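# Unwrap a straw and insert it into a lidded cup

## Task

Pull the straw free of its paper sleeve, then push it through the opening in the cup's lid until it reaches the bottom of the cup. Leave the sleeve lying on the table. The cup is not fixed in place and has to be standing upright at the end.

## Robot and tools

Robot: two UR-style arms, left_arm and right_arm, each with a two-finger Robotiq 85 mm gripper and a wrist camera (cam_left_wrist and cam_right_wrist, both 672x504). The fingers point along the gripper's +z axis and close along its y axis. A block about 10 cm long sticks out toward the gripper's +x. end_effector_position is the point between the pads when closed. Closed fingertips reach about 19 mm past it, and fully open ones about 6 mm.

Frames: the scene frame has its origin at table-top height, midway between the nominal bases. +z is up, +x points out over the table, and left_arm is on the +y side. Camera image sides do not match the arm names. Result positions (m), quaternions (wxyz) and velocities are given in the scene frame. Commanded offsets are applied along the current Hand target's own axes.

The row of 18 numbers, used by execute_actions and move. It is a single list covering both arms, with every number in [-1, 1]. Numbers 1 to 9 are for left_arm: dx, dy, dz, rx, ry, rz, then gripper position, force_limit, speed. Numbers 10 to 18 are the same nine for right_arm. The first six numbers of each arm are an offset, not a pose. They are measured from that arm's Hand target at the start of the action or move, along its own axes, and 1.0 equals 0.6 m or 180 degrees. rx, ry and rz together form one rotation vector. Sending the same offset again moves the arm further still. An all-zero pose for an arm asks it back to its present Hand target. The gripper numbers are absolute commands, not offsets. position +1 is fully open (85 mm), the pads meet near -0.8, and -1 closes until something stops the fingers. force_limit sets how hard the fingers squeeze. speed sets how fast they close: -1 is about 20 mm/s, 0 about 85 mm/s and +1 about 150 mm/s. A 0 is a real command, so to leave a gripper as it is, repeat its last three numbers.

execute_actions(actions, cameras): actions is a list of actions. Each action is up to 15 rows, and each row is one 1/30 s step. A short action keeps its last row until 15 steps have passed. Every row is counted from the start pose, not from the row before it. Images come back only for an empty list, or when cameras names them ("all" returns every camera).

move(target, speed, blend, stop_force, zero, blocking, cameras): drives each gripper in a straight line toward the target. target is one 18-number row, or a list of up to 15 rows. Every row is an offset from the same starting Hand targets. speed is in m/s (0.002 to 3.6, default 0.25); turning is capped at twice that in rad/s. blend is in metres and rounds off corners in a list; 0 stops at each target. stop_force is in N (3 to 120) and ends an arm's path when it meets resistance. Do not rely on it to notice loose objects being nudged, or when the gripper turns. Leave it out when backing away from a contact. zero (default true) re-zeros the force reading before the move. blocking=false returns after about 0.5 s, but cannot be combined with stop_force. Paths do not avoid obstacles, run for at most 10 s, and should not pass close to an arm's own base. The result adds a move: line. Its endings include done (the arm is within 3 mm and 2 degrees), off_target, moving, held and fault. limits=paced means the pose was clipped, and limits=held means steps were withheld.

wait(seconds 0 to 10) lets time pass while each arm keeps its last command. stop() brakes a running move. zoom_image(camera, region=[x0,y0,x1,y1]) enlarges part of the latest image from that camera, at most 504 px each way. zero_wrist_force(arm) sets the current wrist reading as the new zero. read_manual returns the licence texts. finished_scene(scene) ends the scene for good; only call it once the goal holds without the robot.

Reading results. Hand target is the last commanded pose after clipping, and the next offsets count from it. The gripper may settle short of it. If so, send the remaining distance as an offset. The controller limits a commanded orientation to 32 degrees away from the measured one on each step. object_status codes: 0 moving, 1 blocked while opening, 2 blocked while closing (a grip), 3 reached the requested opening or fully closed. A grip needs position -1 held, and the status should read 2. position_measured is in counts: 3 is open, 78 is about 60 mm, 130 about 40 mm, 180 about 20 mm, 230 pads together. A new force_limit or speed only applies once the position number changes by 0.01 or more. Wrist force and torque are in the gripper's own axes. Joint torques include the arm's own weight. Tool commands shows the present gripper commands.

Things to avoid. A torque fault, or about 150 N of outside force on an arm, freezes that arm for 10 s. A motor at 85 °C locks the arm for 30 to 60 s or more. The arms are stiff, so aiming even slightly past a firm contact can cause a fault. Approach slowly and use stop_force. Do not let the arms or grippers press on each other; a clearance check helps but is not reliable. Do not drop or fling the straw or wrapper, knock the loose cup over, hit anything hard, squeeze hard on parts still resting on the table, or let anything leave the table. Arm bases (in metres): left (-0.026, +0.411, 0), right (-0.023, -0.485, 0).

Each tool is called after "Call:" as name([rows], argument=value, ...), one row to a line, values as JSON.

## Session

Call:
execute_actions(actions=[])

Scene clock: 0.00 s.
left_arm: end_effector_position=(+0.1004, +0.8808, +0.3048) position_measured=3 object_status=3 end_effector_quat_wxyz=(-0.038, +0.132, +0.988, -0.065) | right_arm: end_effector_position=(+0.2632, -0.1462, +0.1693) position_measured=3 object_status=3 end_effector_quat_wxyz=(-0.422, +0.836, +0.312, +0.158)
Joint positions: left_arm=[1.014 -1.538 1.573 -1.457 -1.554 1.285] | right_arm=[4.004 -1.609 -2.567 0.267 2.117 -2.751]
Joint velocities: within noise
Joint torques (N m): no reading
Wrist force (N): no reading
Wrist torque (N m): no reading
Wrist force, peak (N): no reading
Hand target: left_arm +0.1004, +0.8808, +0.3048; -0.038, +0.132, +0.988, -0.065 | right_arm +0.2632, -0.1462, +0.1693; -0.422, +0.836, +0.312, +0.158
Tool commands: left_gripper/position=+1.0 left_gripper/force_limit=+1.0 left_gripper/speed=+1.0 right_gripper/position=+1.0 right_gripper/force_limit=+1.0 right_gripper/speed=+1.0

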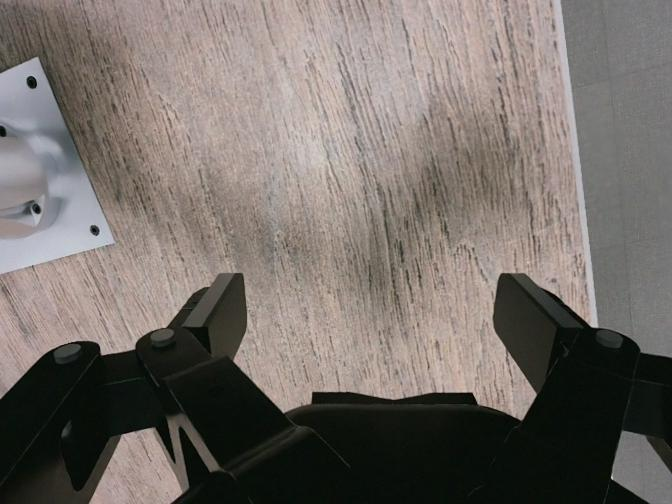

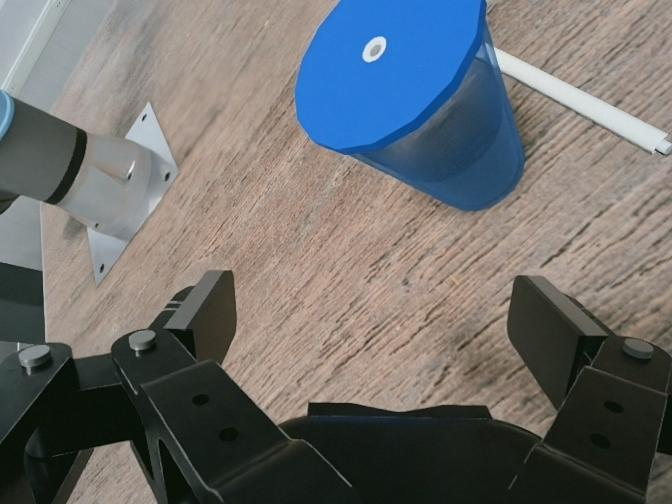

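Call:
move(target=[-0.746,-0.546,-0.043,-0.0497,0.013,0.414,-0.2,-1,-1,0.371,0.048,-0.367,0.194,0.072,0.2196,-0.4,-0.65,-1], speed=0.4)

Call:
move(target=[-0.533,-0.073,0.117,0,0,0,-0.2,-1,-1,0,0,0,0,0,0,-0.4,-0.65,-1], speed=0.4, cameras=["all"])

Scene clock: 37.90 s.
left_arm: end_effector_position=(+0.4498, +0.4516, +0.3495) position_measured=154 object_status=3 end_effector_quat_wxyz=(+0.000, +0.706, +0.708, +0.000) | right_arm: end_effector_position=(+0.4501, -0.2498, +0.4000) position_measured=179 object_status=0 end_effector_quat_wxyz=(+0.708, -0.707, +0.000, +0.000)
Joint positions: left_arm=[-0.206 -1.648 1.596 -1.519 -1.57 1.37] | right_arm=[3.375 -1.954 -1.901 0.719 2.903 -1.566]
Joint torques (N m): left_arm=[-7.08 -36.66 -7.45 0.1 -1.34 1.36] | right_arm=[8.37 60.02 4.77 1.84 2.03 -0.13]
Wrist force (N): left_arm=[0.1 -0.3 0.0] | right_arm=[-1.7 0.3 0.8]
Wrist torque (N m): left_arm=[0.02 0.00 0.03] | right_arm=[0.08 -0.06 -0.23]
Wrist force, peak (N): left_arm=[-12.1 3.1 -0.8] | right_arm=[-1.6 -4.4 2.9]
Hand target: left_arm +0.4498, +0.4516, +0.3495; +0.000, +0.706, +0.708, +0.000 | right_arm +0.4501, -0.2498, +0.4000; +0.708, -0.707, +0.000, +0.000
Off the commanded pose: left_arm 0.000 m, 0 deg | right_arm 0.000 m, 0 deg.
move: done

Scene clock: 39.27 s.
left_arm: end_effector_position=(+0.4069, +0.1318, +0.2792) position_measured=154 object_status=3 end_effector_quat_wxyz=(+0.000, +0.706, +0.708, +0.000) | right_arm: end_effector_position=(+0.4501, -0.2498, +0.4000) position_measured=179 object_status=3 end_effector_quat_wxyz=(+0.708, -0.707, +0.000, +0.000)
Joint positions: left_arm=[-0.842 -1.549 1.68 -1.702 -1.57 0.733] | right_arm=[3.375 -1.954 -1.901 0.719 2.903 -1.566]
Joint torques (N m): left_arm=[-6.84 -34.55 -7.41 -0.46 -0.06 -1.72] | right_arm=[8.77 59.63 5.25 1.83 1.89 1.83]
Wrist force (N): left_arm=[0.4 -0.3 -0.1] | right_arm=[-1.8 0.4 0.9]
Wrist torque (N m): left_arm=[-0.04 -0.03 0.11] | right_arm=[0.10 -0.05 -0.23]
Wrist force, peak (N): left_arm=[-14.2 -6.8 0.6] | right_arm=[-1.8 0.4 1.1]
Hand target: left_arm +0.4068, +0.1317, +0.2791; +0.000, +0.706, +0.708, +0.000 | right_arm +0.4501, -0.2498, +0.4000; +0.708, -0.707, +0.000, +0.000
Off the commanded pose: left_arm 0.000 m, 0 deg | right_arm 0.000 m, 0 deg.
move: done

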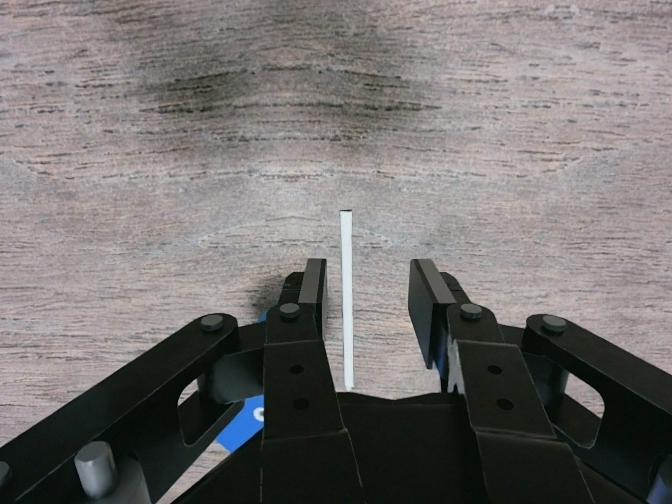

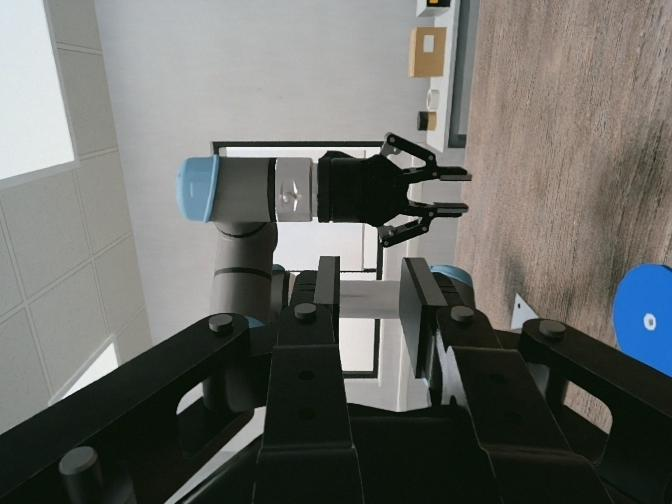

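Call:
move([
  [-0.133,0,0.3,0,0,0,-0.2,-1,-1,0,0,0,0,0,0,-0.4,-0.65,-1],
  [-0.133,0,0.395,0,0,0,-0.2,-1,-1,0,0,0,0,0,0,-0.4,-0.65,-1],
], speed=[0.3,0.1], cameras=["cam_left_wrist"])

Call:
move(target=[0,0,0.04,0,0,0,-0.2,-1,-1,0,0,0,0,0,0,-0.4,-0.65,-1], speed=0.013, stop_force=4, cameras=["cam_left_wrist"])

Scene clock: 63.67 s.
left_arm: end_effector_position=(+0.4070, +0.0521, +0.0419) position_measured=154 object_status=3 end_effector_quat_wxyz=(+0.000, +0.706, +0.708, +0.000) | right_arm: end_effector_position=(+0.4501, -0.2498, +0.4000) position_measured=179 object_status=3 end_effector_quat_wxyz=(+0.708, -0.707, +0.000, +0.000)
Joint positions: left_arm=[-0.939 -1.202 1.926 -2.294 -1.57 0.637] | right_arm=[3.375 -1.954 -1.901 0.719 2.903 -1.566]
Joint torques (N m): left_arm=[9.19 -54.17 -34.27 -0.95 0.31 1.45] | right_arm=[8.83 59.26 5.65 1.81 1.65 1.81]
Wrist force (N): left_arm=[0.2 -0.2 -0.5] | right_arm=[-1.8 0.4 0.9]
Wrist torque (N m): left_arm=[0.01 0.00 0.10] | right_arm=[0.11 -0.05 -0.23]
Wrist force, peak (N): left_arm=[5.6 2.8 -2.0] | right_arm=[-1.9 0.4 1.0]
Hand target: left_arm +0.4071, +0.0520, +0.0421; +0.000, +0.706, +0.708, +0.000 | right_arm +0.4501, -0.2498, +0.4000; +0.708, -0.707, +0.000, +0.000
Off the commanded pose: left_arm 0.000 m, 0 deg | right_arm 0.000 m, 0 deg.
move: done
Images, in order (width x height): cam_left_wrist 672x504.

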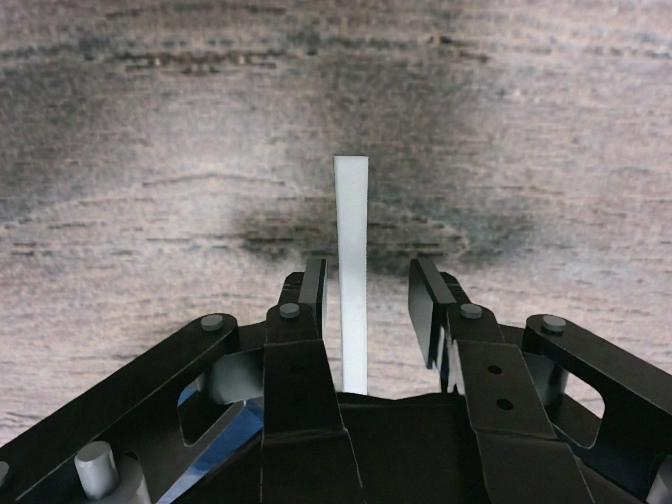

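Scene clock: 66.10 s.
left_arm: end_effector_position=(+0.4071, +0.0521, +0.0257) position_measured=154 object_status=3 end_effector_quat_wxyz=(+0.000, +0.706, +0.708, +0.000) | right_arm: end_effector_position=(+0.4501, -0.2498, +0.4000) position_measured=179 object_status=3 end_effector_quat_wxyz=(+0.708, -0.707, +0.000, +0.000)
Joint positions: left_arm=[-0.939 -1.174 1.939 -2.336 -1.57 0.637] | right_arm=[3.375 -1.954 -1.901 0.719 2.903 -1.566]
Joint torques (N m): left_arm=[8.86 -50.34 -30.61 0.04 -1.37 1.56] | right_arm=[9.2 59.19 6.08 1.88 1.52 1.81]
Wrist force (N): left_arm=[-1.4 1.0 -6.1] | right_arm=[-1.7 0.4 1.0]
Wrist torque (N m): left_arm=[-0.09 -0.04 0.10] | right_arm=[0.11 -0.06 -0.23]
Wrist force, peak (N): left_arm=[5.6 -4.7 -19.7] | right_arm=[-1.9 0.5 1.0]
Hand target: left_arm +0.4071, +0.0521, +0.0257; +0.000, +0.706, +0.708, +0.000 (not the last commanded pose) | right_arm +0.4501, -0.2498, +0.4000; +0.708, -0.707, +0.000, +0.000
Off the commanded pose: left_arm 0.008 m, 0 deg | right_arm 0.000 m, 0 deg.
move: contact (left_arm)
Images, in order (width x height): cam_left_wrist 672x504.

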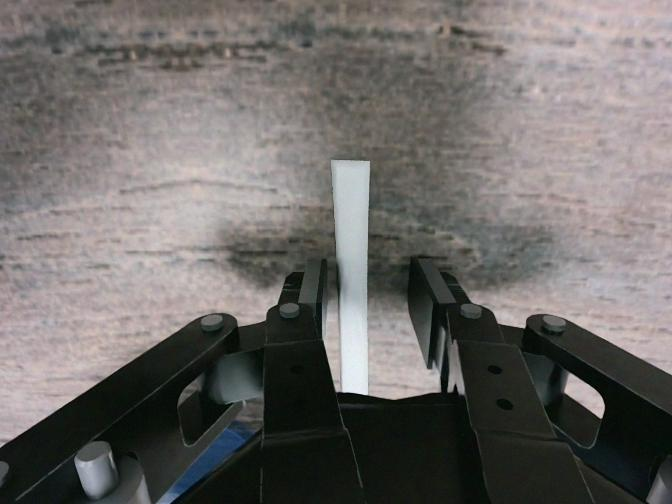

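Call:
move([
  [0,-0.004,-0.0025,0,0,0,-0.2,-1,-1,0,0,0,0,0,0,-0.4,-0.65,-1],
  [0,-0.004,-0.0025,0,0,0,-1,-0.5,-1,0,0,0,0,0,0,-0.4,-0.65,-1],
  [0,-0.004,-0.2,0,0,0,-1,-0.5,-1,0,0,0,0,0,0,-0.4,-0.65,-1],
  [0.08,0.12,-0.48,0,0,0,-1,-0.5,-1,0,0,0,0,0,0,-0.4,-0.65,-1],
], speed=[0.05,0.05,0.1,0.2], cameras=["all"])

Scene clock: 75.00 s.
left_arm: end_effector_position=(+0.4790, +0.1000, +0.3135) position_measured=216 object_status=2 end_effector_quat_wxyz=(+0.000, +0.706, +0.708, +0.000) | right_arm: end_effector_position=(+0.4501, -0.2498, +0.4000) position_measured=179 object_status=3 end_effector_quat_wxyz=(+0.708, -0.707, +0.000, +0.000)
Joint positions: left_arm=[-0.786 -1.366 1.387 -1.591 -1.57 0.789] | right_arm=[3.375 -1.954 -1.901 0.719 2.903 -1.566]
Joint torques (N m): left_arm=[-4.2 -50.64 -19.46 -3.32 -1.38 -1.26] | right_arm=[8.28 58.24 5.87 1.84 1 1.84]
Wrist force (N): left_arm=[0.8 -0.2 -0.3] | right_arm=[-1.8 0.3 1.3]
Wrist torque (N m): left_arm=[0.01 -0.09 0.04] | right_arm=[0.09 -0.05 -0.23]
Wrist force, peak (N): left_arm=[1.0 -2.7 -7.4] | right_arm=[-2.0 0.3 1.0]
Hand target: left_arm +0.4789, +0.1001, +0.3137; +0.000, +0.706, +0.708, +0.000 | right_arm +0.4501, -0.2498, +0.4000; +0.708, -0.707, +0.000, +0.000
Off the commanded pose: left_arm 0.000 m, 0 deg | right_arm 0.000 m, 0 deg.
move: done

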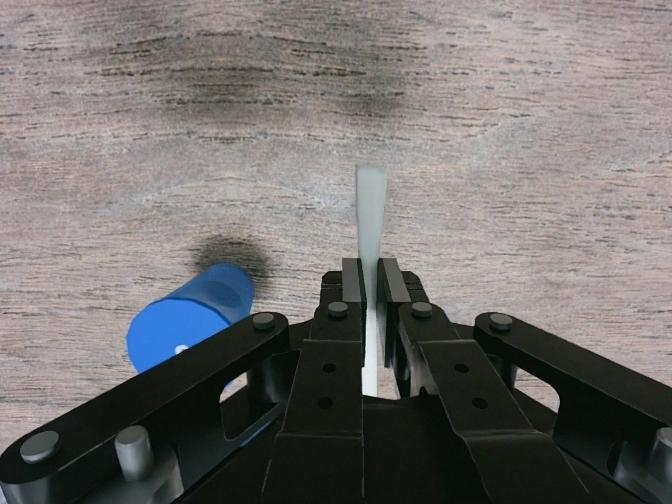

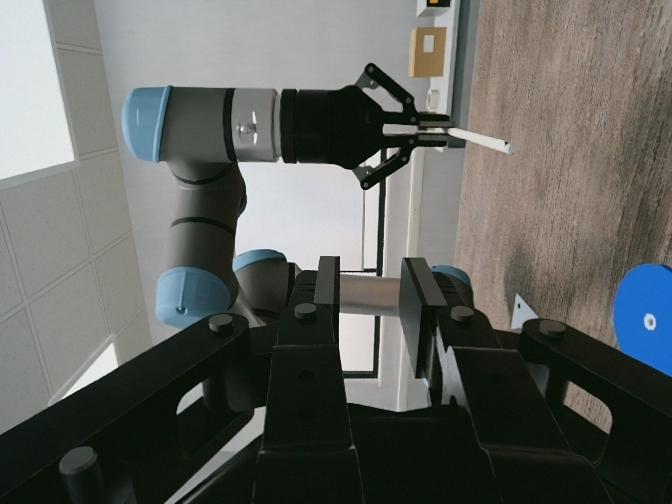

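Call:
move(target=[0,0,0,0,0,0,-1,-0.5,-1,0.045,0.192,0.2,0,0,0,-0.4,-0.65,-1], speed=0.25, cameras=["cam_right_wrist"])

Call:
zoom_image(camera="cam_right_wrist", region=[290, 150, 450, 310])

Scene clock: 81.73 s.
left_arm: end_effector_position=(+0.4789, +0.1001, +0.3137) position_measured=216 object_status=2 end_effector_quat_wxyz=(+0.000, +0.706, +0.708, +0.000) | right_arm: end_effector_position=(+0.4770, -0.1296, +0.2849) position_measured=179 object_status=3 end_effector_quat_wxyz=(+0.708, -0.707, +0.000, +0.000)
Joint positions: left_arm=[-0.786 -1.366 1.387 -1.591 -1.57 0.789] | right_arm=[3.594 -2.226 -1.847 0.934 2.684 -1.568]
Joint torques (N m): left_arm=[-7.04 -52.8 -39.79 0.11 -1.23 1.47] | right_arm=[2.35 61.82 0.56 -0.83 0.91 -2.36]
Wrist force (N): left_arm=[0.9 -0.2 -0.1] | right_arm=[-1.5 0.3 1.2]
Wrist torque (N m): left_arm=[0.01 -0.11 0.03] | right_arm=[0.08 -0.08 -0.23]
Wrist force, peak (N): left_arm=[1.0 -0.3 -0.4] | right_arm=[-4.0 1.1 8.3]
Hand target: left_arm +0.4789, +0.1001, +0.3137; +0.000, +0.706, +0.708, +0.000 | right_arm +0.4770, -0.1296, +0.2849; +0.708, -0.707, +0.000, +0.000
Off the commanded pose: left_arm 0.000 m, 0 deg | right_arm 0.000 m, 0 deg.
move: done
Images, in order (width x height): cam_right_wrist 672x504.

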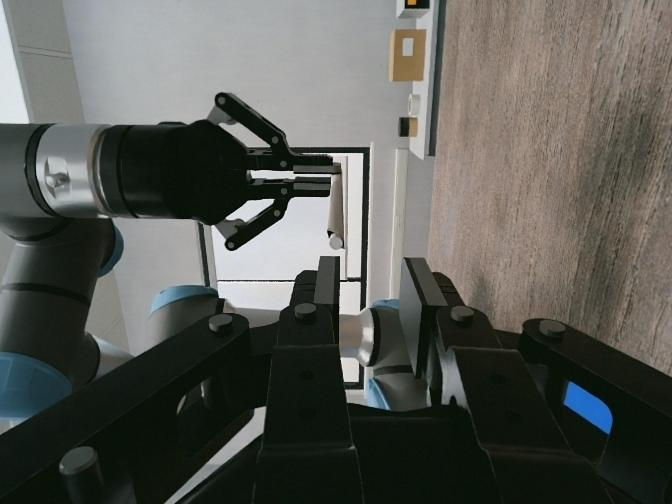

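Scaled by 3.150.

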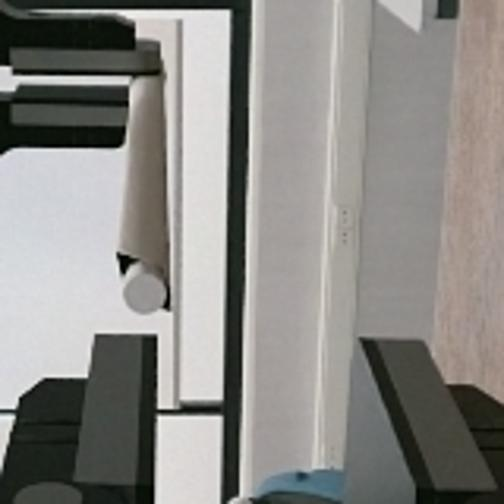

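Call:
move([
  [0,0,0,0,0,0,-1,-0.5,-1,0.001,-0.021,0.05,0,0,0,-0.4,-0.65,-1],
  [0,0,0,0,0,0,-1,-0.5,-1,0.001,-0.021,0.091,0,0,0,-0.4,-0.65,-1],
  [0,0,0,0,0,0,-1,-0.5,-1,0.001,-0.021,0.091,0,0,0,-1,-0.5,-1],
], speed=0.1, cameras=["cam_right_wrist"])

Call:
zoom_image(camera="cam_right_wrist", region=[310, 180, 450, 300])

Scene clock: 90.50 s.
left_arm: end_effector_position=(+0.4789, +0.1001, +0.3137) position_measured=216 object_status=2 end_effector_quat_wxyz=(+0.000, +0.706, +0.708, +0.000) | right_arm: end_effector_position=(+0.4775, -0.0750, +0.2976) position_measured=217 object_status=0 end_effector_quat_wxyz=(+0.708, -0.707, +0.000, +0.000)
Joint positions: left_arm=[-0.786 -1.366 1.387 -1.591 -1.57 0.789] | right_arm=[3.689 -2.223 -1.801 0.884 2.589 -1.569]
Joint torques (N m): left_arm=[-6.95 -53.06 -39.55 -0.2 -1.18 1.33] | right_arm=[-8.8 70.36 0.78 3.18 -1.33 -1.92]
Wrist force (N): left_arm=[1.5 -0.3 -0.1] | right_arm=[-1.3 -0.1 0.7]
Wrist torque (N m): left_arm=[0.02 -0.09 0.03] | right_arm=[0.14 -0.12 -0.24]
Wrist force, peak (N): left_arm=[1.6 -0.1 0.3] | right_arm=[-3.4 0.4 4.6]
Hand target: left_arm +0.4789, +0.1001, +0.3137; +0.000, +0.706, +0.708, +0.000 | right_arm +0.4775, -0.0750, +0.2976; +0.708, -0.707, +0.000, +0.000
Off the commanded pose: left_arm 0.000 m, 0 deg | right_arm 0.000 m, 0 deg.
move: done
Images, in order (width x height): cam_right_wrist 672x504.

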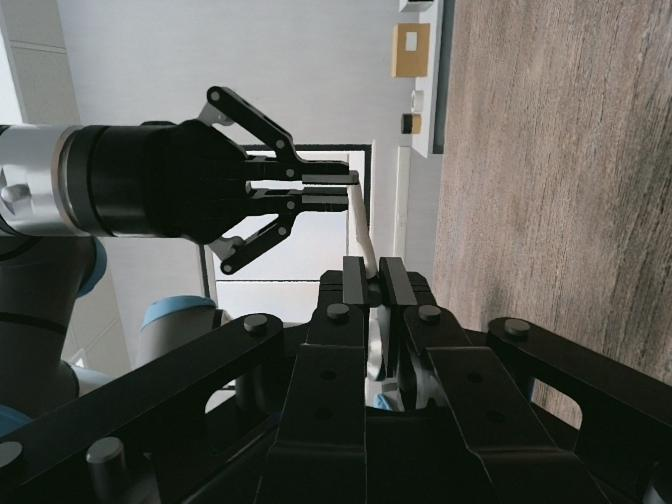

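Scaled by 3.600.

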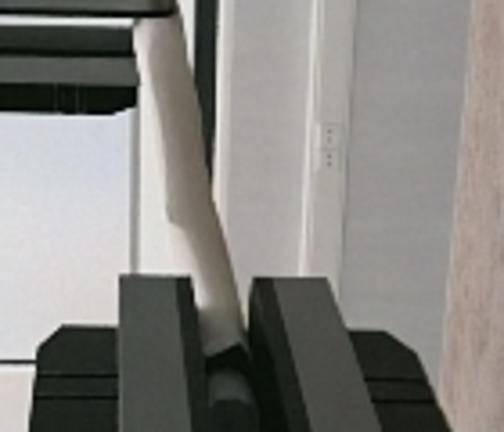

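Call:
move([
  [0,0,0,0,0,0,-1,-0.5,-1,0,0,0,0,0,0,-0.55,-0.5,-1],
  [0,0,0,0,0,0,-1,-0.5,-1,0,0,-0.006,0,0,0,-0.55,-0.5,-1],
  [0,0,0,0,0,0,-1,-0.5,-1,0,0,-0.006,0,0,0,-1,-0.5,-1],
  [0,0,0,0,0,0,-0.6,-1,-1,0,0,-0.006,0,0,0,-1,-0.5,-1],
  [0,0,0,0,0,0,-0.7,-1,-1,0,0,-0.006,0,0,0,-1,-0.5,-1],
  [0,0,0,0,0,0,-0.7,-1,-1,0,0,-0.03,0,0,0,-1,-0.5,-1],
], speed=[0.05,0.05,0.05,0.02,0.02,0.02], cameras=["cam_right_wrist"])

Call:
zoom_image(camera="cam_right_wrist", region=[310, 180, 450, 300])

Scene clock: 100.47 s.
left_arm: end_effector_position=(+0.4789, +0.1000, +0.3137) position_measured=216 object_status=2 end_effector_quat_wxyz=(+0.000, +0.706, +0.708, +0.000) | right_arm: end_effector_position=(+0.4776, -0.0932, +0.2976) position_measured=217 object_status=2 end_effector_quat_wxyz=(+0.708, -0.707, +0.000, +0.000)
Joint positions: left_arm=[-0.786 -1.366 1.387 -1.591 -1.57 0.789] | right_arm=[3.658 -2.215 -1.817 0.893 2.619 -1.569]
Joint torques (N m): left_arm=[14.96 -52.14 -27.43 5.15 6.93 1.25] | right_arm=[-2.81 66.16 8.69 3.88 -1.8 1.87]
Wrist force (N): left_arm=[-29.9 0.6 -0.3] | right_arm=[-2.3 -0.3 26.8]
Wrist torque (N m): left_arm=[0.02 0.16 -0.04] | right_arm=[0.08 -0.15 -0.23]
Wrist force, peak (N): left_arm=[-33.1 0.1 0.2] | right_arm=[-1.9 -0.2 30.0]
Hand target: left_arm +0.4789, +0.1001, +0.3137; +0.000, +0.706, +0.708, +0.000 | right_arm +0.4776, -0.0930, +0.2976; +0.708, -0.707, +0.000, +0.000
Off the commanded pose: left_arm 0.000 m, 0 deg | right_arm 0.000 m, 0 deg.
move: done
Images, in order (width x height): cam_right_wrist 672x504.

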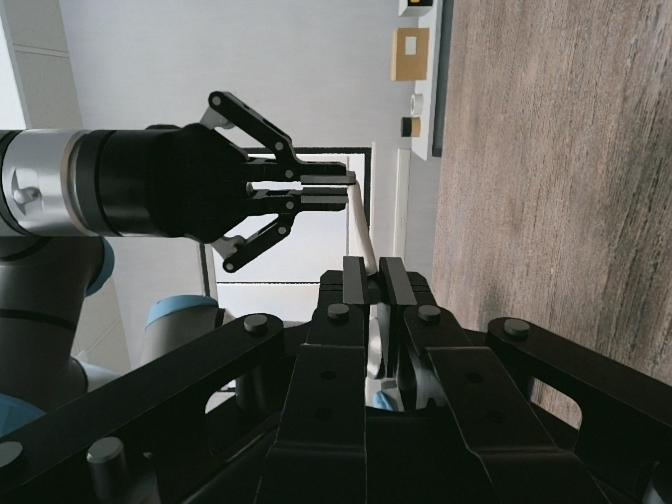

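Scaled by 3.600.

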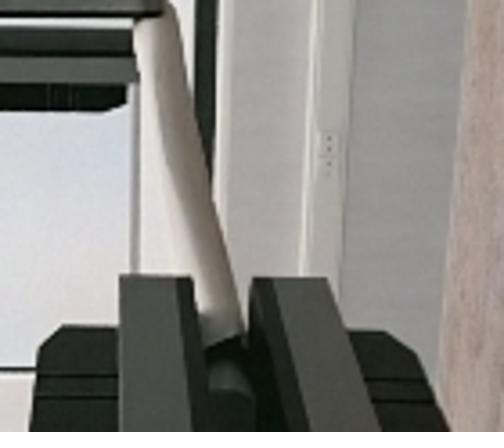

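Call:
move([
  [0,0,0,0,0,0,-0.7,-1,-1,0,0,0.015,0,0,0,-1,-0.5,-1],
  [0,0,0,0,0,0,-0.6,-1,-1,0,0,0.015,0,0,0,-1,-0.5,-1],
  [0,0,0,0,0,0,-0.67,-1,-1,0,0,0.015,0,0,0,-1,-0.5,-1],
  [0,0,0,0,0,0,-0.67,-1,-1,0,0,-0.015,0,0,0,-1,-0.5,-1],
], speed=0.02, cameras=["all"])

Call:
zoom_image(camera="cam_right_wrist", region=[310, 180, 450, 300])

Scene clock: 110.80 s.
left_arm: end_effector_position=(+0.4789, +0.1001, +0.3137) position_measured=213 object_status=3 end_effector_quat_wxyz=(+0.000, +0.706, +0.708, +0.000) | right_arm: end_effector_position=(+0.4776, -0.1022, +0.2976) position_measured=217 object_status=2 end_effector_quat_wxyz=(+0.708, -0.707, +0.000, +0.000)
Joint positions: left_arm=[-0.786 -1.366 1.387 -1.591 -1.57 0.789] | right_arm=[3.643 -2.211 -1.824 0.896 2.635 -1.569]
Joint torques (N m): left_arm=[-5.89 -50.26 -33.78 -3.86 -0.09 1.02] | right_arm=[7.93 64.54 10.32 2.55 -1.57 1.83]
Wrist force (N): left_arm=[-0.2 0.9 -0.4] | right_arm=[-1.9 0.5 3.0]
Wrist torque (N m): left_arm=[0.13 -0.21 0.03] | right_arm=[0.02 -0.16 -0.23]
Wrist force, peak (N): left_arm=[-30.8 0.7 -0.3] | right_arm=[-2.1 0.1 27.7]
Hand target: left_arm +0.4789, +0.1001, +0.3137; +0.000, +0.706, +0.708, +0.000 | right_arm +0.4776, -0.1020, +0.2976; +0.708, -0.707, +0.000, +0.000
Off the commanded pose: left_arm 0.000 m, 0 deg | right_arm 0.000 m, 0 deg.
move: done

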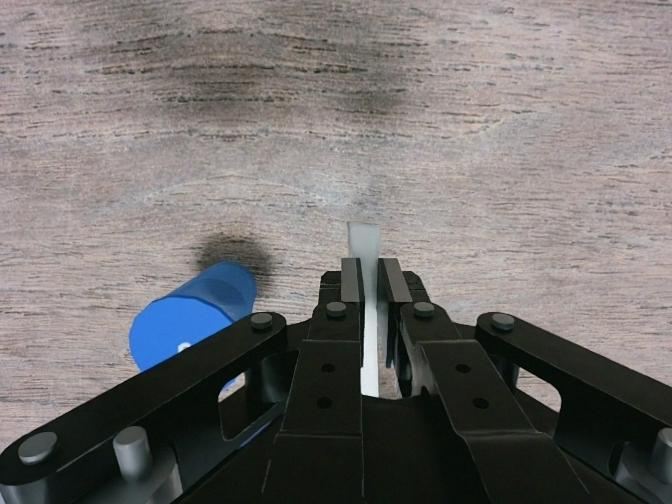

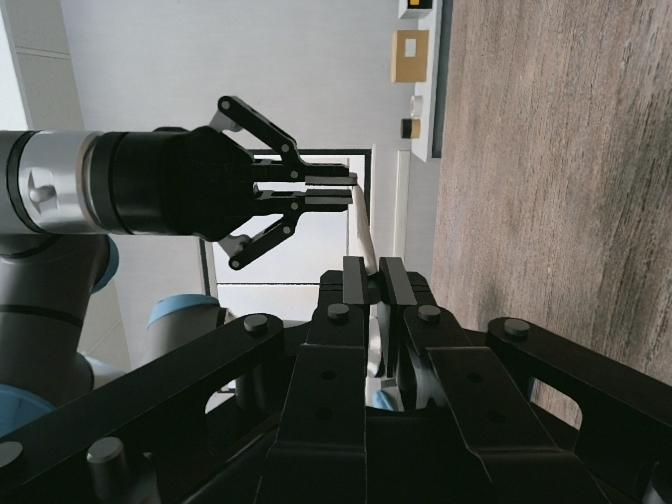

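Scaled by 3.600.

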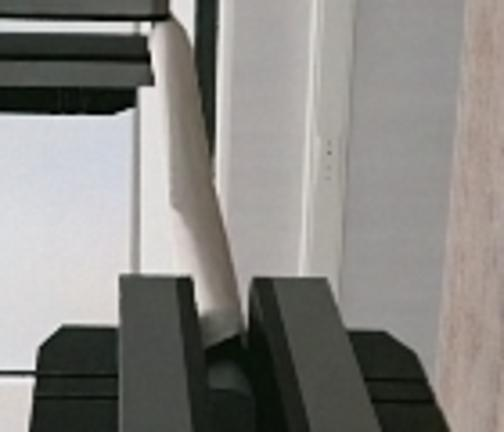

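Call:
move([
  [0,0,0,0,0,0,-0.4,-1,-1,0,0,0,0,0,0,-1,-0.5,-1],
  [-0.117,0,0,0,0,0,-0.4,-1,-1,0,0,0,0,0,0,-1,-0.5,-1],
], speed=0.06, cameras=["all"])

Call:
zoom_image(camera="cam_right_wrist", region=[270, 150, 450, 300])

Scene clock: 118.40 s.
left_arm: end_effector_position=(+0.4791, +0.0297, +0.3136) position_measured=179 object_status=3 end_effector_quat_wxyz=(+0.000, +0.706, +0.708, +0.000) end_effector_velocity=(-0.001, +0.002, +0.000) end_effector_angular_velocity=(+0.001, +0.001, -0.001) | right_arm: end_effector_position=(+0.4776, -0.1020, +0.2976) position_measured=217 object_status=2 end_effector_quat_wxyz=(+0.708, -0.707, +0.000, +0.000)
Joint positions: left_arm=[-0.866 -1.267 1.26 -1.564 -1.57 0.709] | right_arm=[3.643 -2.211 -1.824 0.896 2.635 -1.569]
Joint velocities: left_arm=[0.001 -0.004 0.005 0 0 0.002] | right_arm=[within noise]
Joint torques (N m): left_arm=[8.62 -58.15 -8.21 -2.73 -0.01 1.49] | right_arm=[8.79 27.73 25.82 -0.52 -2.35 1.75]
Wrist force (N): left_arm=[1.6 0.1 -0.1] | right_arm=[-1.2 0.3 1.5]
Wrist torque (N m): left_arm=[0.07 -0.23 0.12] | right_arm=[0.03 -0.13 -0.23]
Wrist force, peak (N): left_arm=[3.1 1.1 0.1] | right_arm=[-2.0 0.8 3.0]
Hand target: left_arm +0.4791, +0.0299, +0.3137; +0.000, +0.706, +0.708, +0.000 | right_arm +0.4776, -0.1020, +0.2976; +0.708, -0.707, +0.000, +0.000
Off the commanded pose: left_arm 0.000 m, 0 deg | right_arm 0.000 m, 0 deg.
move: done

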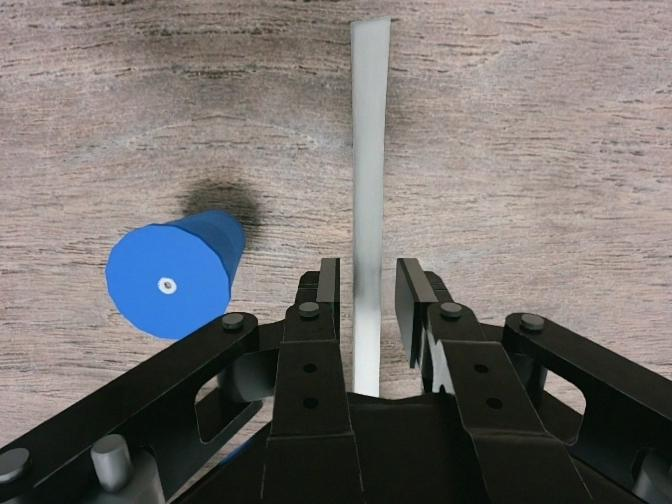

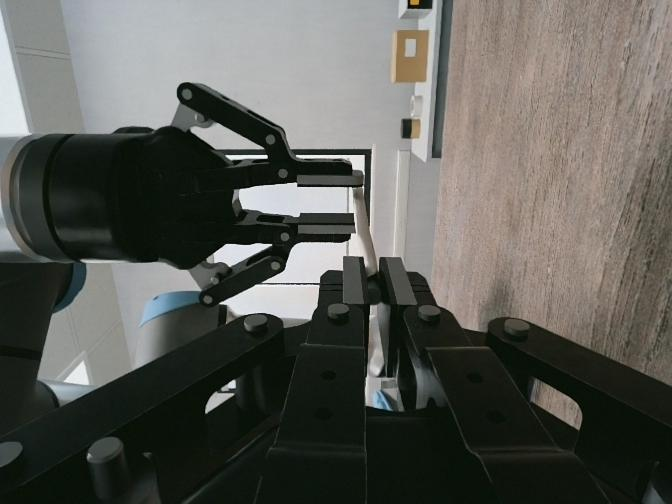

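Scaled by 2.800.

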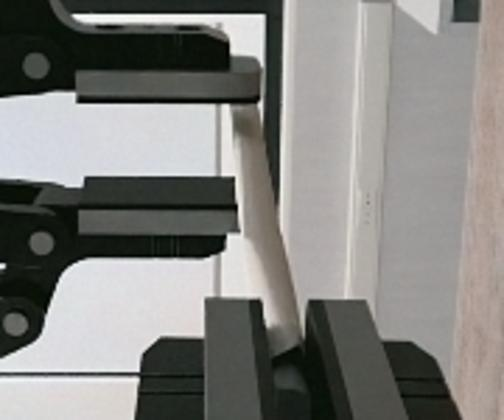

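Call:
move([
  [0,0,0.0133,0,0,0,-0.4,-1,-1,0,0,0,0,0,0,-1,-0.5,-1],
  [0,0,0.0133,0,0,0,-0.69,-1,-1,0,0,0,0,0,0,-1,-0.5,-1],
  [0,0,0.0133,0,0,0,-0.69,-1,-1,0,0,-0.02,0,0,0,-1,-0.5,-1],
], speed=0.02, cameras=["all"])

Call:
zoom_image(camera="cam_right_wrist", region=[310, 180, 450, 300])

Scene clock: 124.50 s.
left_arm: end_effector_position=(+0.4791, +0.0299, +0.3057) position_measured=215 object_status=3 end_effector_quat_wxyz=(+0.000, +0.706, +0.708, +0.000) | right_arm: end_effector_position=(+0.4776, -0.1142, +0.2975) position_measured=217 object_status=2 end_effector_quat_wxyz=(+0.708, -0.707, +0.000, +0.000)
Joint positions: left_arm=[-0.866 -1.267 1.281 -1.584 -1.57 0.709] | right_arm=[3.621 -2.207 -1.833 0.901 2.656 -1.569]
Joint torques (N m): left_arm=[8.08 -24.59 -32.33 0.07 1.69 1.31] | right_arm=[1.65 66 8.45 3.25 -1.83 1.84]
Wrist force (N): left_arm=[-15.6 1.8 0.0] | right_arm=[-2.2 0.2 16.0]
Wrist torque (N m): left_arm=[0.13 0.07 0.00] | right_arm=[0.09 -0.12 -0.24]
Wrist force, peak (N): left_arm=[-16.1 1.7 -0.2] | right_arm=[-2.9 0.1 16.2]
Hand target: left_arm +0.4791, +0.0299, +0.3057; +0.000, +0.706, +0.708, +0.000 | right_arm +0.4776, -0.1140, +0.2975; +0.708, -0.707, +0.000, +0.000
Off the commanded pose: left_arm 0.000 m, 0 deg | right_arm 0.000 m, 0 deg.
move: done

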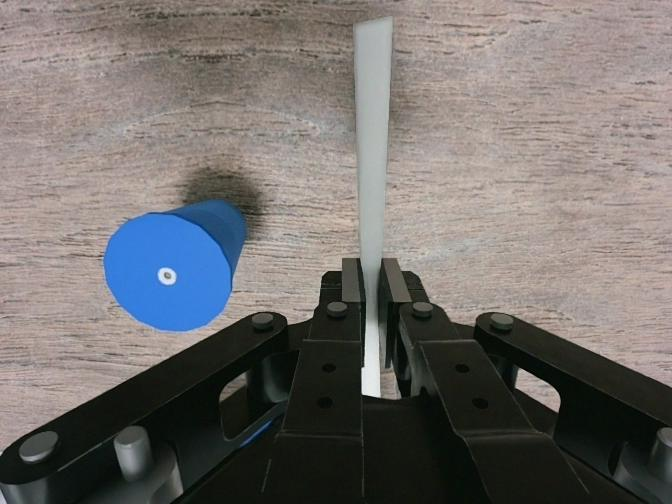

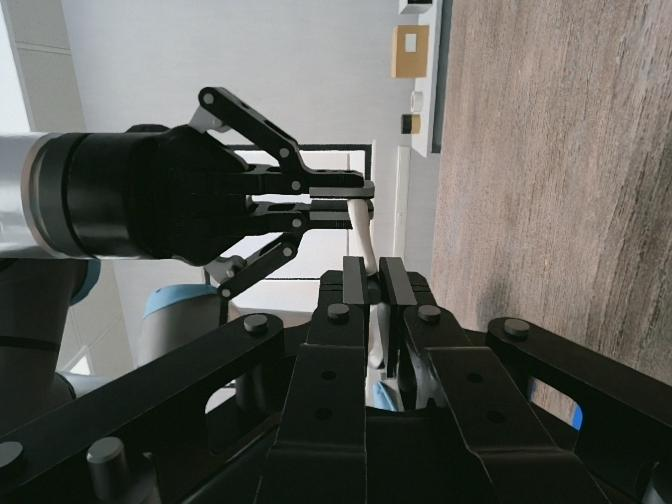

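Scaled by 3.600.

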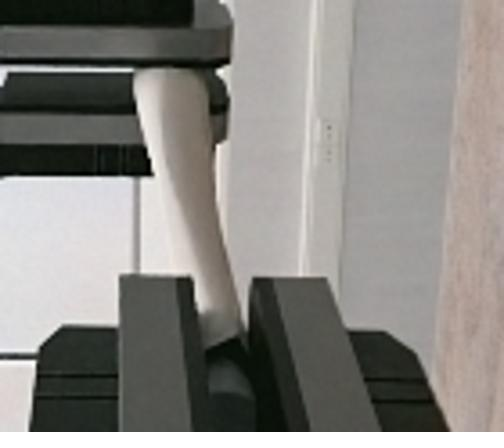

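Call:
move(target=[0,0,0,0,0,0,-0.69,-1,-1,0,0,-0.025,0,0,0,-1,-0.5,-1], speed=0.02, cameras=["all"])

Call:
zoom_image(camera="cam_right_wrist", region=[310, 180, 450, 300])

Scene clock: 138.77 s.
left_arm: end_effector_position=(+0.4791, +0.0299, +0.3057) position_measured=215 object_status=3 end_effector_quat_wxyz=(+0.000, +0.706, +0.708, +0.000) | right_arm: end_effector_position=(+0.4776, -0.1292, +0.2975) position_measured=217 object_status=2 end_effector_quat_wxyz=(+0.708, -0.707, +0.000, +0.000)
Joint positions: left_arm=[-0.866 -1.267 1.281 -1.584 -1.57 0.709] | right_arm=[3.594 -2.202 -1.843 0.906 2.683 -1.569]
Joint torques (N m): left_arm=[6.52 -25.14 -6.48 0.1 4.9 0.95] | right_arm=[0.42 65.4 6.98 3.35 -2.02 1.85]
Wrist force (N): left_arm=[-20.1 1.6 -0.6] | right_arm=[-2.4 0.1 19.6]
Wrist torque (N m): left_arm=[0.10 0.11 -0.01] | right_arm=[0.11 -0.12 -0.24]
Wrist force, peak (N): left_arm=[-21.1 1.8 -0.5] | right_arm=[-2.7 0.2 20.4]
Hand target: left_arm +0.4791, +0.0299, +0.3057; +0.000, +0.706, +0.708, +0.000 | right_arm +0.4776, -0.1290, +0.2975; +0.708, -0.707, +0.000, +0.000
Off the commanded pose: left_arm 0.000 m, 0 deg | right_arm 0.000 m, 0 deg.
move: done

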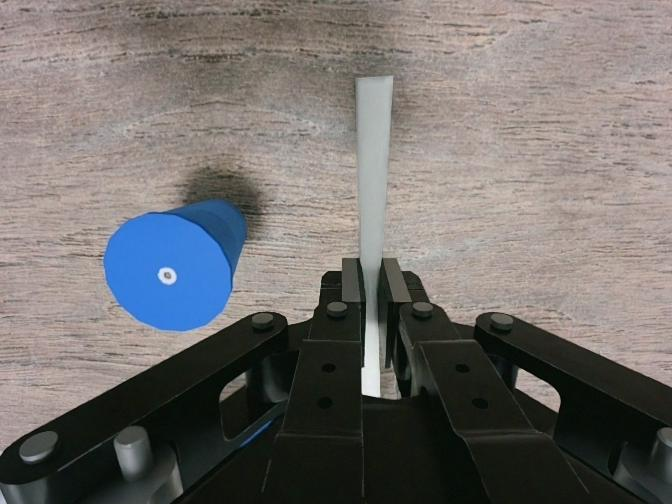

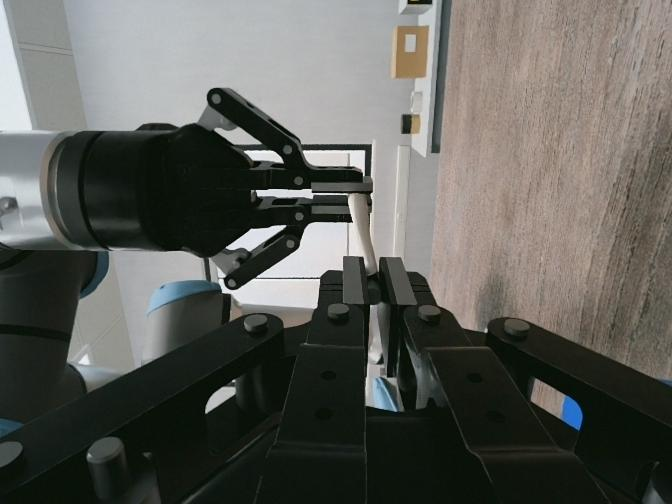

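Scaled by 3.600.

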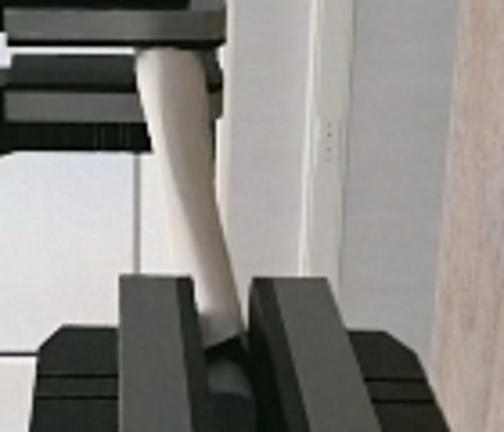

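Call:
move([
  [0,0,0,0,0,0,-0.69,-1,-1,0,0,0.015,0,0,0,-1,-0.5,-1],
  [0,0,0,0,0,0,-1,-0.7,-1,0,0,0.015,0,0,0,-0.5,-0.5,-1],
], speed=0.03, cameras=["cam_right_wrist"])

Call:
zoom_image(camera="cam_right_wrist", region=[310, 180, 450, 300])

Scene clock: 145.00 s.
left_arm: end_effector_position=(+0.4791, +0.0299, +0.3057) position_measured=216 object_status=2 end_effector_quat_wxyz=(+0.000, +0.706, +0.708, +0.000) | right_arm: end_effector_position=(+0.4776, -0.1200, +0.2975) position_measured=192 object_status=0 end_effector_quat_wxyz=(+0.708, -0.707, +0.000, +0.000)
Joint positions: left_arm=[-0.866 -1.267 1.281 -1.584 -1.57 0.709] | right_arm=[3.611 -2.205 -1.837 0.903 2.667 -1.569]
Joint torques (N m): left_arm=[5.41 -24.87 -12.51 -0.43 -1.44 0.59] | right_arm=[-9.47 39.22 5.67 2.54 2.08 -2.58]
Wrist force (N): left_arm=[1.6 0.6 0.1] | right_arm=[-1.5 0.4 1.6]
Wrist torque (N m): left_arm=[0.13 -0.23 0.12] | right_arm=[0.10 -0.09 -0.23]
Wrist force, peak (N): left_arm=[-20.4 1.6 -0.8] | right_arm=[-2.3 0.5 19.9]
Hand target: left_arm +0.4791, +0.0299, +0.3057; +0.000, +0.706, +0.708, +0.000 | right_arm +0.4776, -0.1200, +0.2975; +0.708, -0.707, +0.000, +0.000
Off the commanded pose: left_arm 0.000 m, 0 deg | right_arm 0.000 m, 0 deg.
move: done
Images, in order (width x height): cam_right_wrist 672x504.

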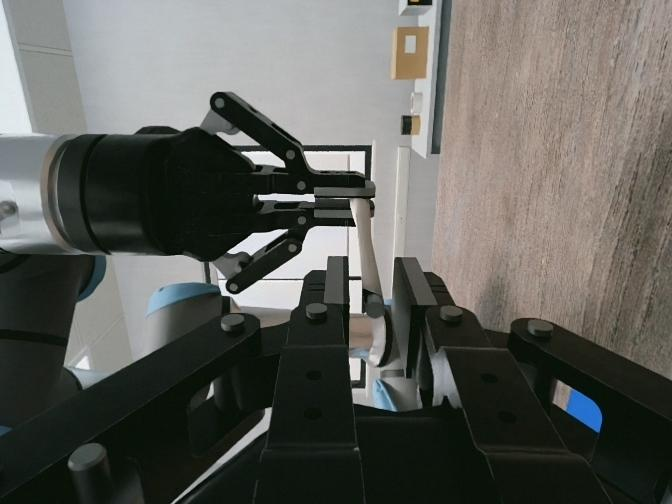

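Scaled by 3.600.

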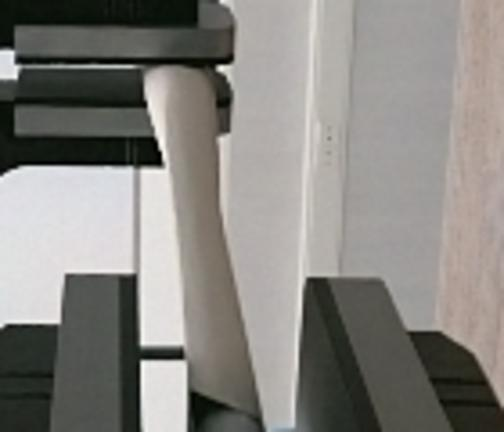

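Call:
move([
  [0,0,0,0,0,0,-1,-0.7,-1,0,0,-0.0183,0,0,0,-0.5,-0.5,-1],
  [0,0,0,0,0,0,-1,-0.7,-1,0,0,-0.0183,0,0,0,-1,-0.5,-1],
], speed=0.05, cameras=["cam_right_wrist"])

Call:
zoom_image(camera="cam_right_wrist", region=[310, 180, 450, 300])

Scene clock: 151.93 s.
left_arm: end_effector_position=(+0.4791, +0.0299, +0.3057) position_measured=216 object_status=2 end_effector_quat_wxyz=(+0.000, +0.706, +0.708, +0.000) | right_arm: end_effector_position=(+0.4776, -0.1310, +0.2976) position_measured=220 object_status=0 end_effector_quat_wxyz=(+0.708, -0.707, +0.000, +0.000)
Joint positions: left_arm=[-0.866 -1.267 1.281 -1.584 -1.57 0.709] | right_arm=[3.591 -2.201 -1.844 0.907 2.687 -1.569]
Joint torques (N m): left_arm=[4.3 -25.52 -34.24 -3.42 -1.3 0.09] | right_arm=[9.15 45.75 25.05 -0.65 -2.3 1.84]
Wrist force (N): left_arm=[2.0 0.6 -0.4] | right_arm=[-1.3 0.9 1.0]
Wrist torque (N m): left_arm=[0.13 -0.28 0.12] | right_arm=[0.09 -0.12 -0.24]
Wrist force, peak (N): left_arm=[2.1 0.5 -0.4] | right_arm=[-1.9 0.4 2.9]
Hand target: left_arm +0.4791, +0.0299, +0.3057; +0.000, +0.706, +0.708, +0.000 | right_arm +0.4776, -0.1310, +0.2975; +0.708, -0.707, +0.000, +0.000
Off the commanded pose: left_arm 0.000 m, 0 deg | right_arm 0.000 m, 0 deg.
move: done
Images, in order (width x height): cam_right_wrist 672x504.

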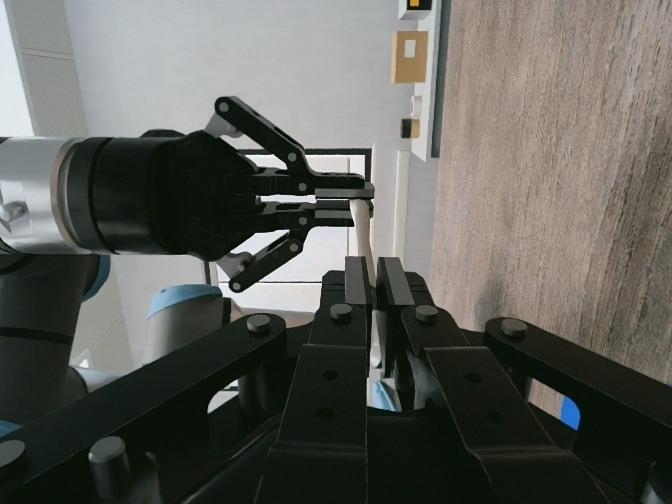

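Scaled by 3.600.

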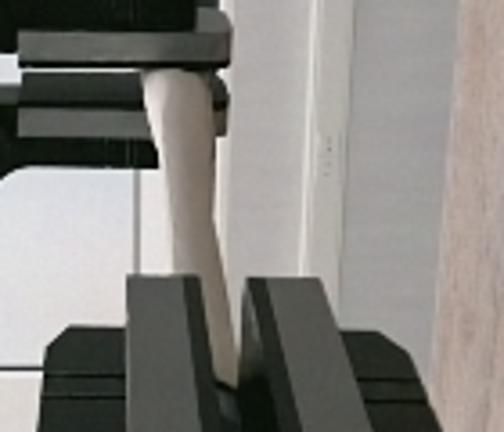

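Call:
move(target=[0,0,0,0,0,0,-1,-0.7,-1,0,0,0,0,0,0,-0.4,-0.5,-1], speed=0.05, cameras=["all"])

Call:
zoom_image(camera="cam_right_wrist", region=[310, 180, 450, 320])

Scene clock: 158.73 s.
left_arm: end_effector_position=(+0.4791, +0.0299, +0.3057) position_measured=216 object_status=2 end_effector_quat_wxyz=(+0.000, +0.706, +0.708, +0.000) | right_arm: end_effector_position=(+0.4776, -0.1310, +0.2975) position_measured=179 object_status=0 end_effector_quat_wxyz=(+0.708, -0.707, +0.000, +0.000)
Joint positions: left_arm=[-0.866 -1.267 1.281 -1.584 -1.57 0.709] | right_arm=[3.591 -2.202 -1.844 0.907 2.687 -1.569]
Joint torques (N m): left_arm=[2.09 -25.54 -38.83 -5.59 -1.44 -0.22] | right_arm=[8.33 27.03 25.93 -0.69 -2.13 1.64]
Wrist force (N): left_arm=[1.6 0.6 0.1] | right_arm=[-1.3 0.4 1.5]
Wrist torque (N m): left_arm=[0.12 -0.23 0.12] | right_arm=[0.08 -0.11 -0.24]
Wrist force, peak (N): left_arm=[2.4 0.6 -0.4] | right_arm=[-1.5 1.3 1.2]
Hand target: left_arm +0.4791, +0.0299, +0.3057; +0.000, +0.706, +0.708, +0.000 | right_arm +0.4776, -0.1310, +0.2975; +0.708, -0.707, +0.000, +0.000
Off the commanded pose: left_arm 0.000 m, 0 deg | right_arm 0.000 m, 0 deg.
move: done

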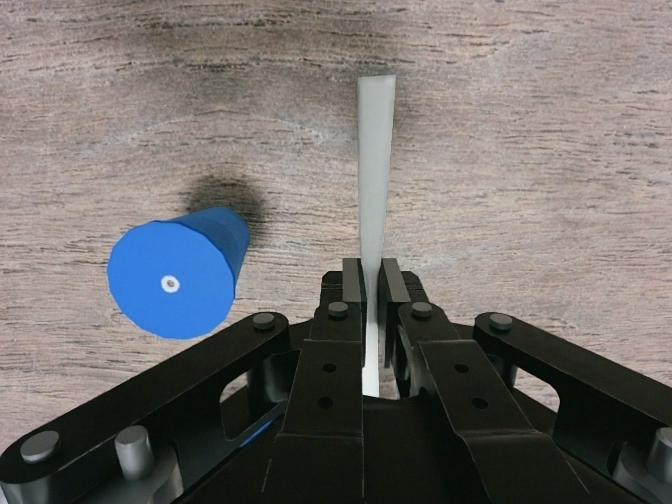

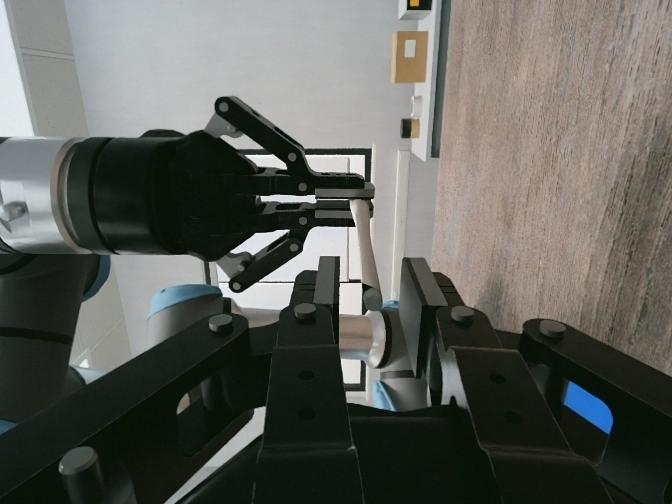

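Scaled by 3.600.

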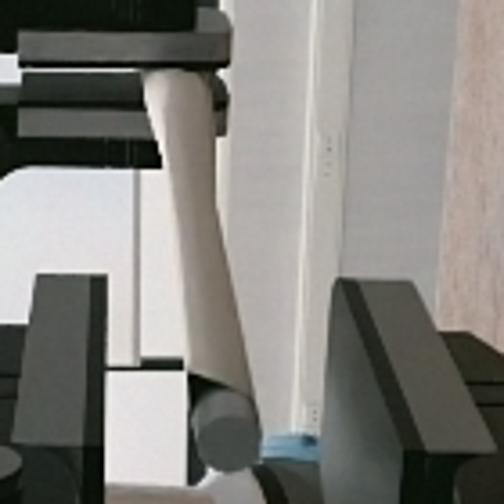

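Call:
move([
  [0,0,0,0,0,0,-1,-0.7,-1,0,0,-0.0085,0,0,0,-0.4,-0.5,-1],
  [0,0,0,0,0,0,-1,-0.7,-1,0,0,-0.0085,0,0,0,-1,-0.5,-1],
], speed=0.05, cameras=["cam_right_wrist"])

Call:
zoom_image(camera="cam_right_wrist", region=[310, 180, 450, 320])

Scene clock: 169.80 s.
left_arm: end_effector_position=(+0.4791, +0.0299, +0.3057) position_measured=216 object_status=2 end_effector_quat_wxyz=(+0.000, +0.706, +0.708, +0.000) | right_arm: end_effector_position=(+0.4776, -0.1361, +0.2975) position_measured=230 object_status=3 end_effector_quat_wxyz=(+0.708, -0.707, +0.000, +0.000)
Joint positions: left_arm=[-0.866 -1.267 1.281 -1.584 -1.57 0.709] | right_arm=[3.582 -2.2 -1.847 0.908 2.696 -1.568]
Joint torques (N m): left_arm=[0.56 -26.19 -39.13 -4.52 -1.23 -0.6] | right_arm=[8.83 68.22 20.98 -0.23 -2.35 1.84]
Wrist force (N): left_arm=[1.8 0.7 0.0] | right_arm=[-1.1 0.5 1.7]
Wrist torque (N m): left_arm=[0.15 -0.25 0.13] | right_arm=[0.11 -0.14 -0.23]
Wrist force, peak (N): left_arm=[2.7 2.7 -0.2] | right_arm=[-1.5 1.2 2.0]
Hand target: left_arm +0.4791, +0.0299, +0.3057; +0.000, +0.706, +0.708, +0.000 | right_arm +0.4776, -0.1361, +0.2975; +0.708, -0.707, +0.000, +0.000
Off the commanded pose: left_arm 0.000 m, 0 deg | right_arm 0.000 m, 0 deg.
move: done
Images, in order (width x height): cam_right_wrist 672x504.

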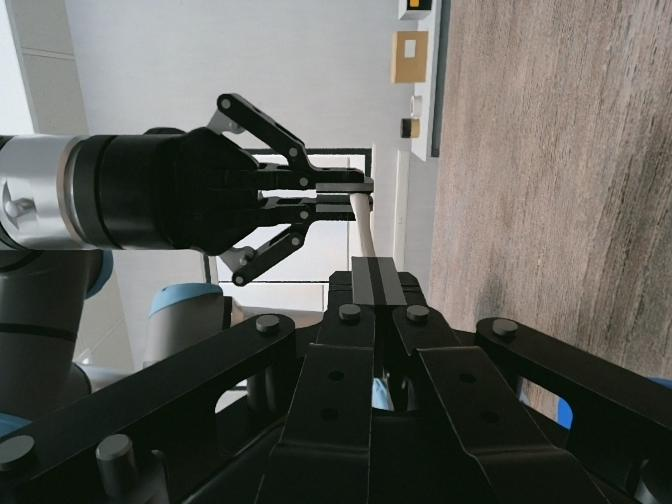

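Scaled by 3.600.

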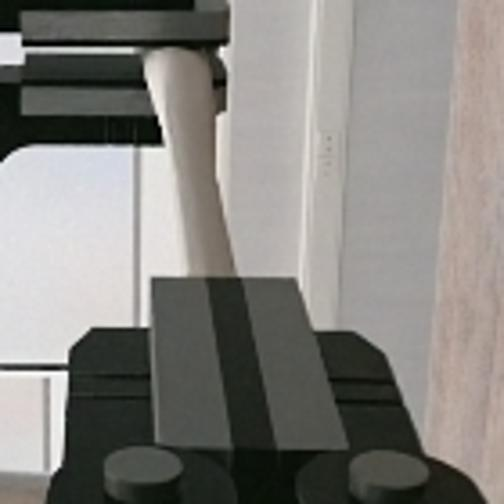

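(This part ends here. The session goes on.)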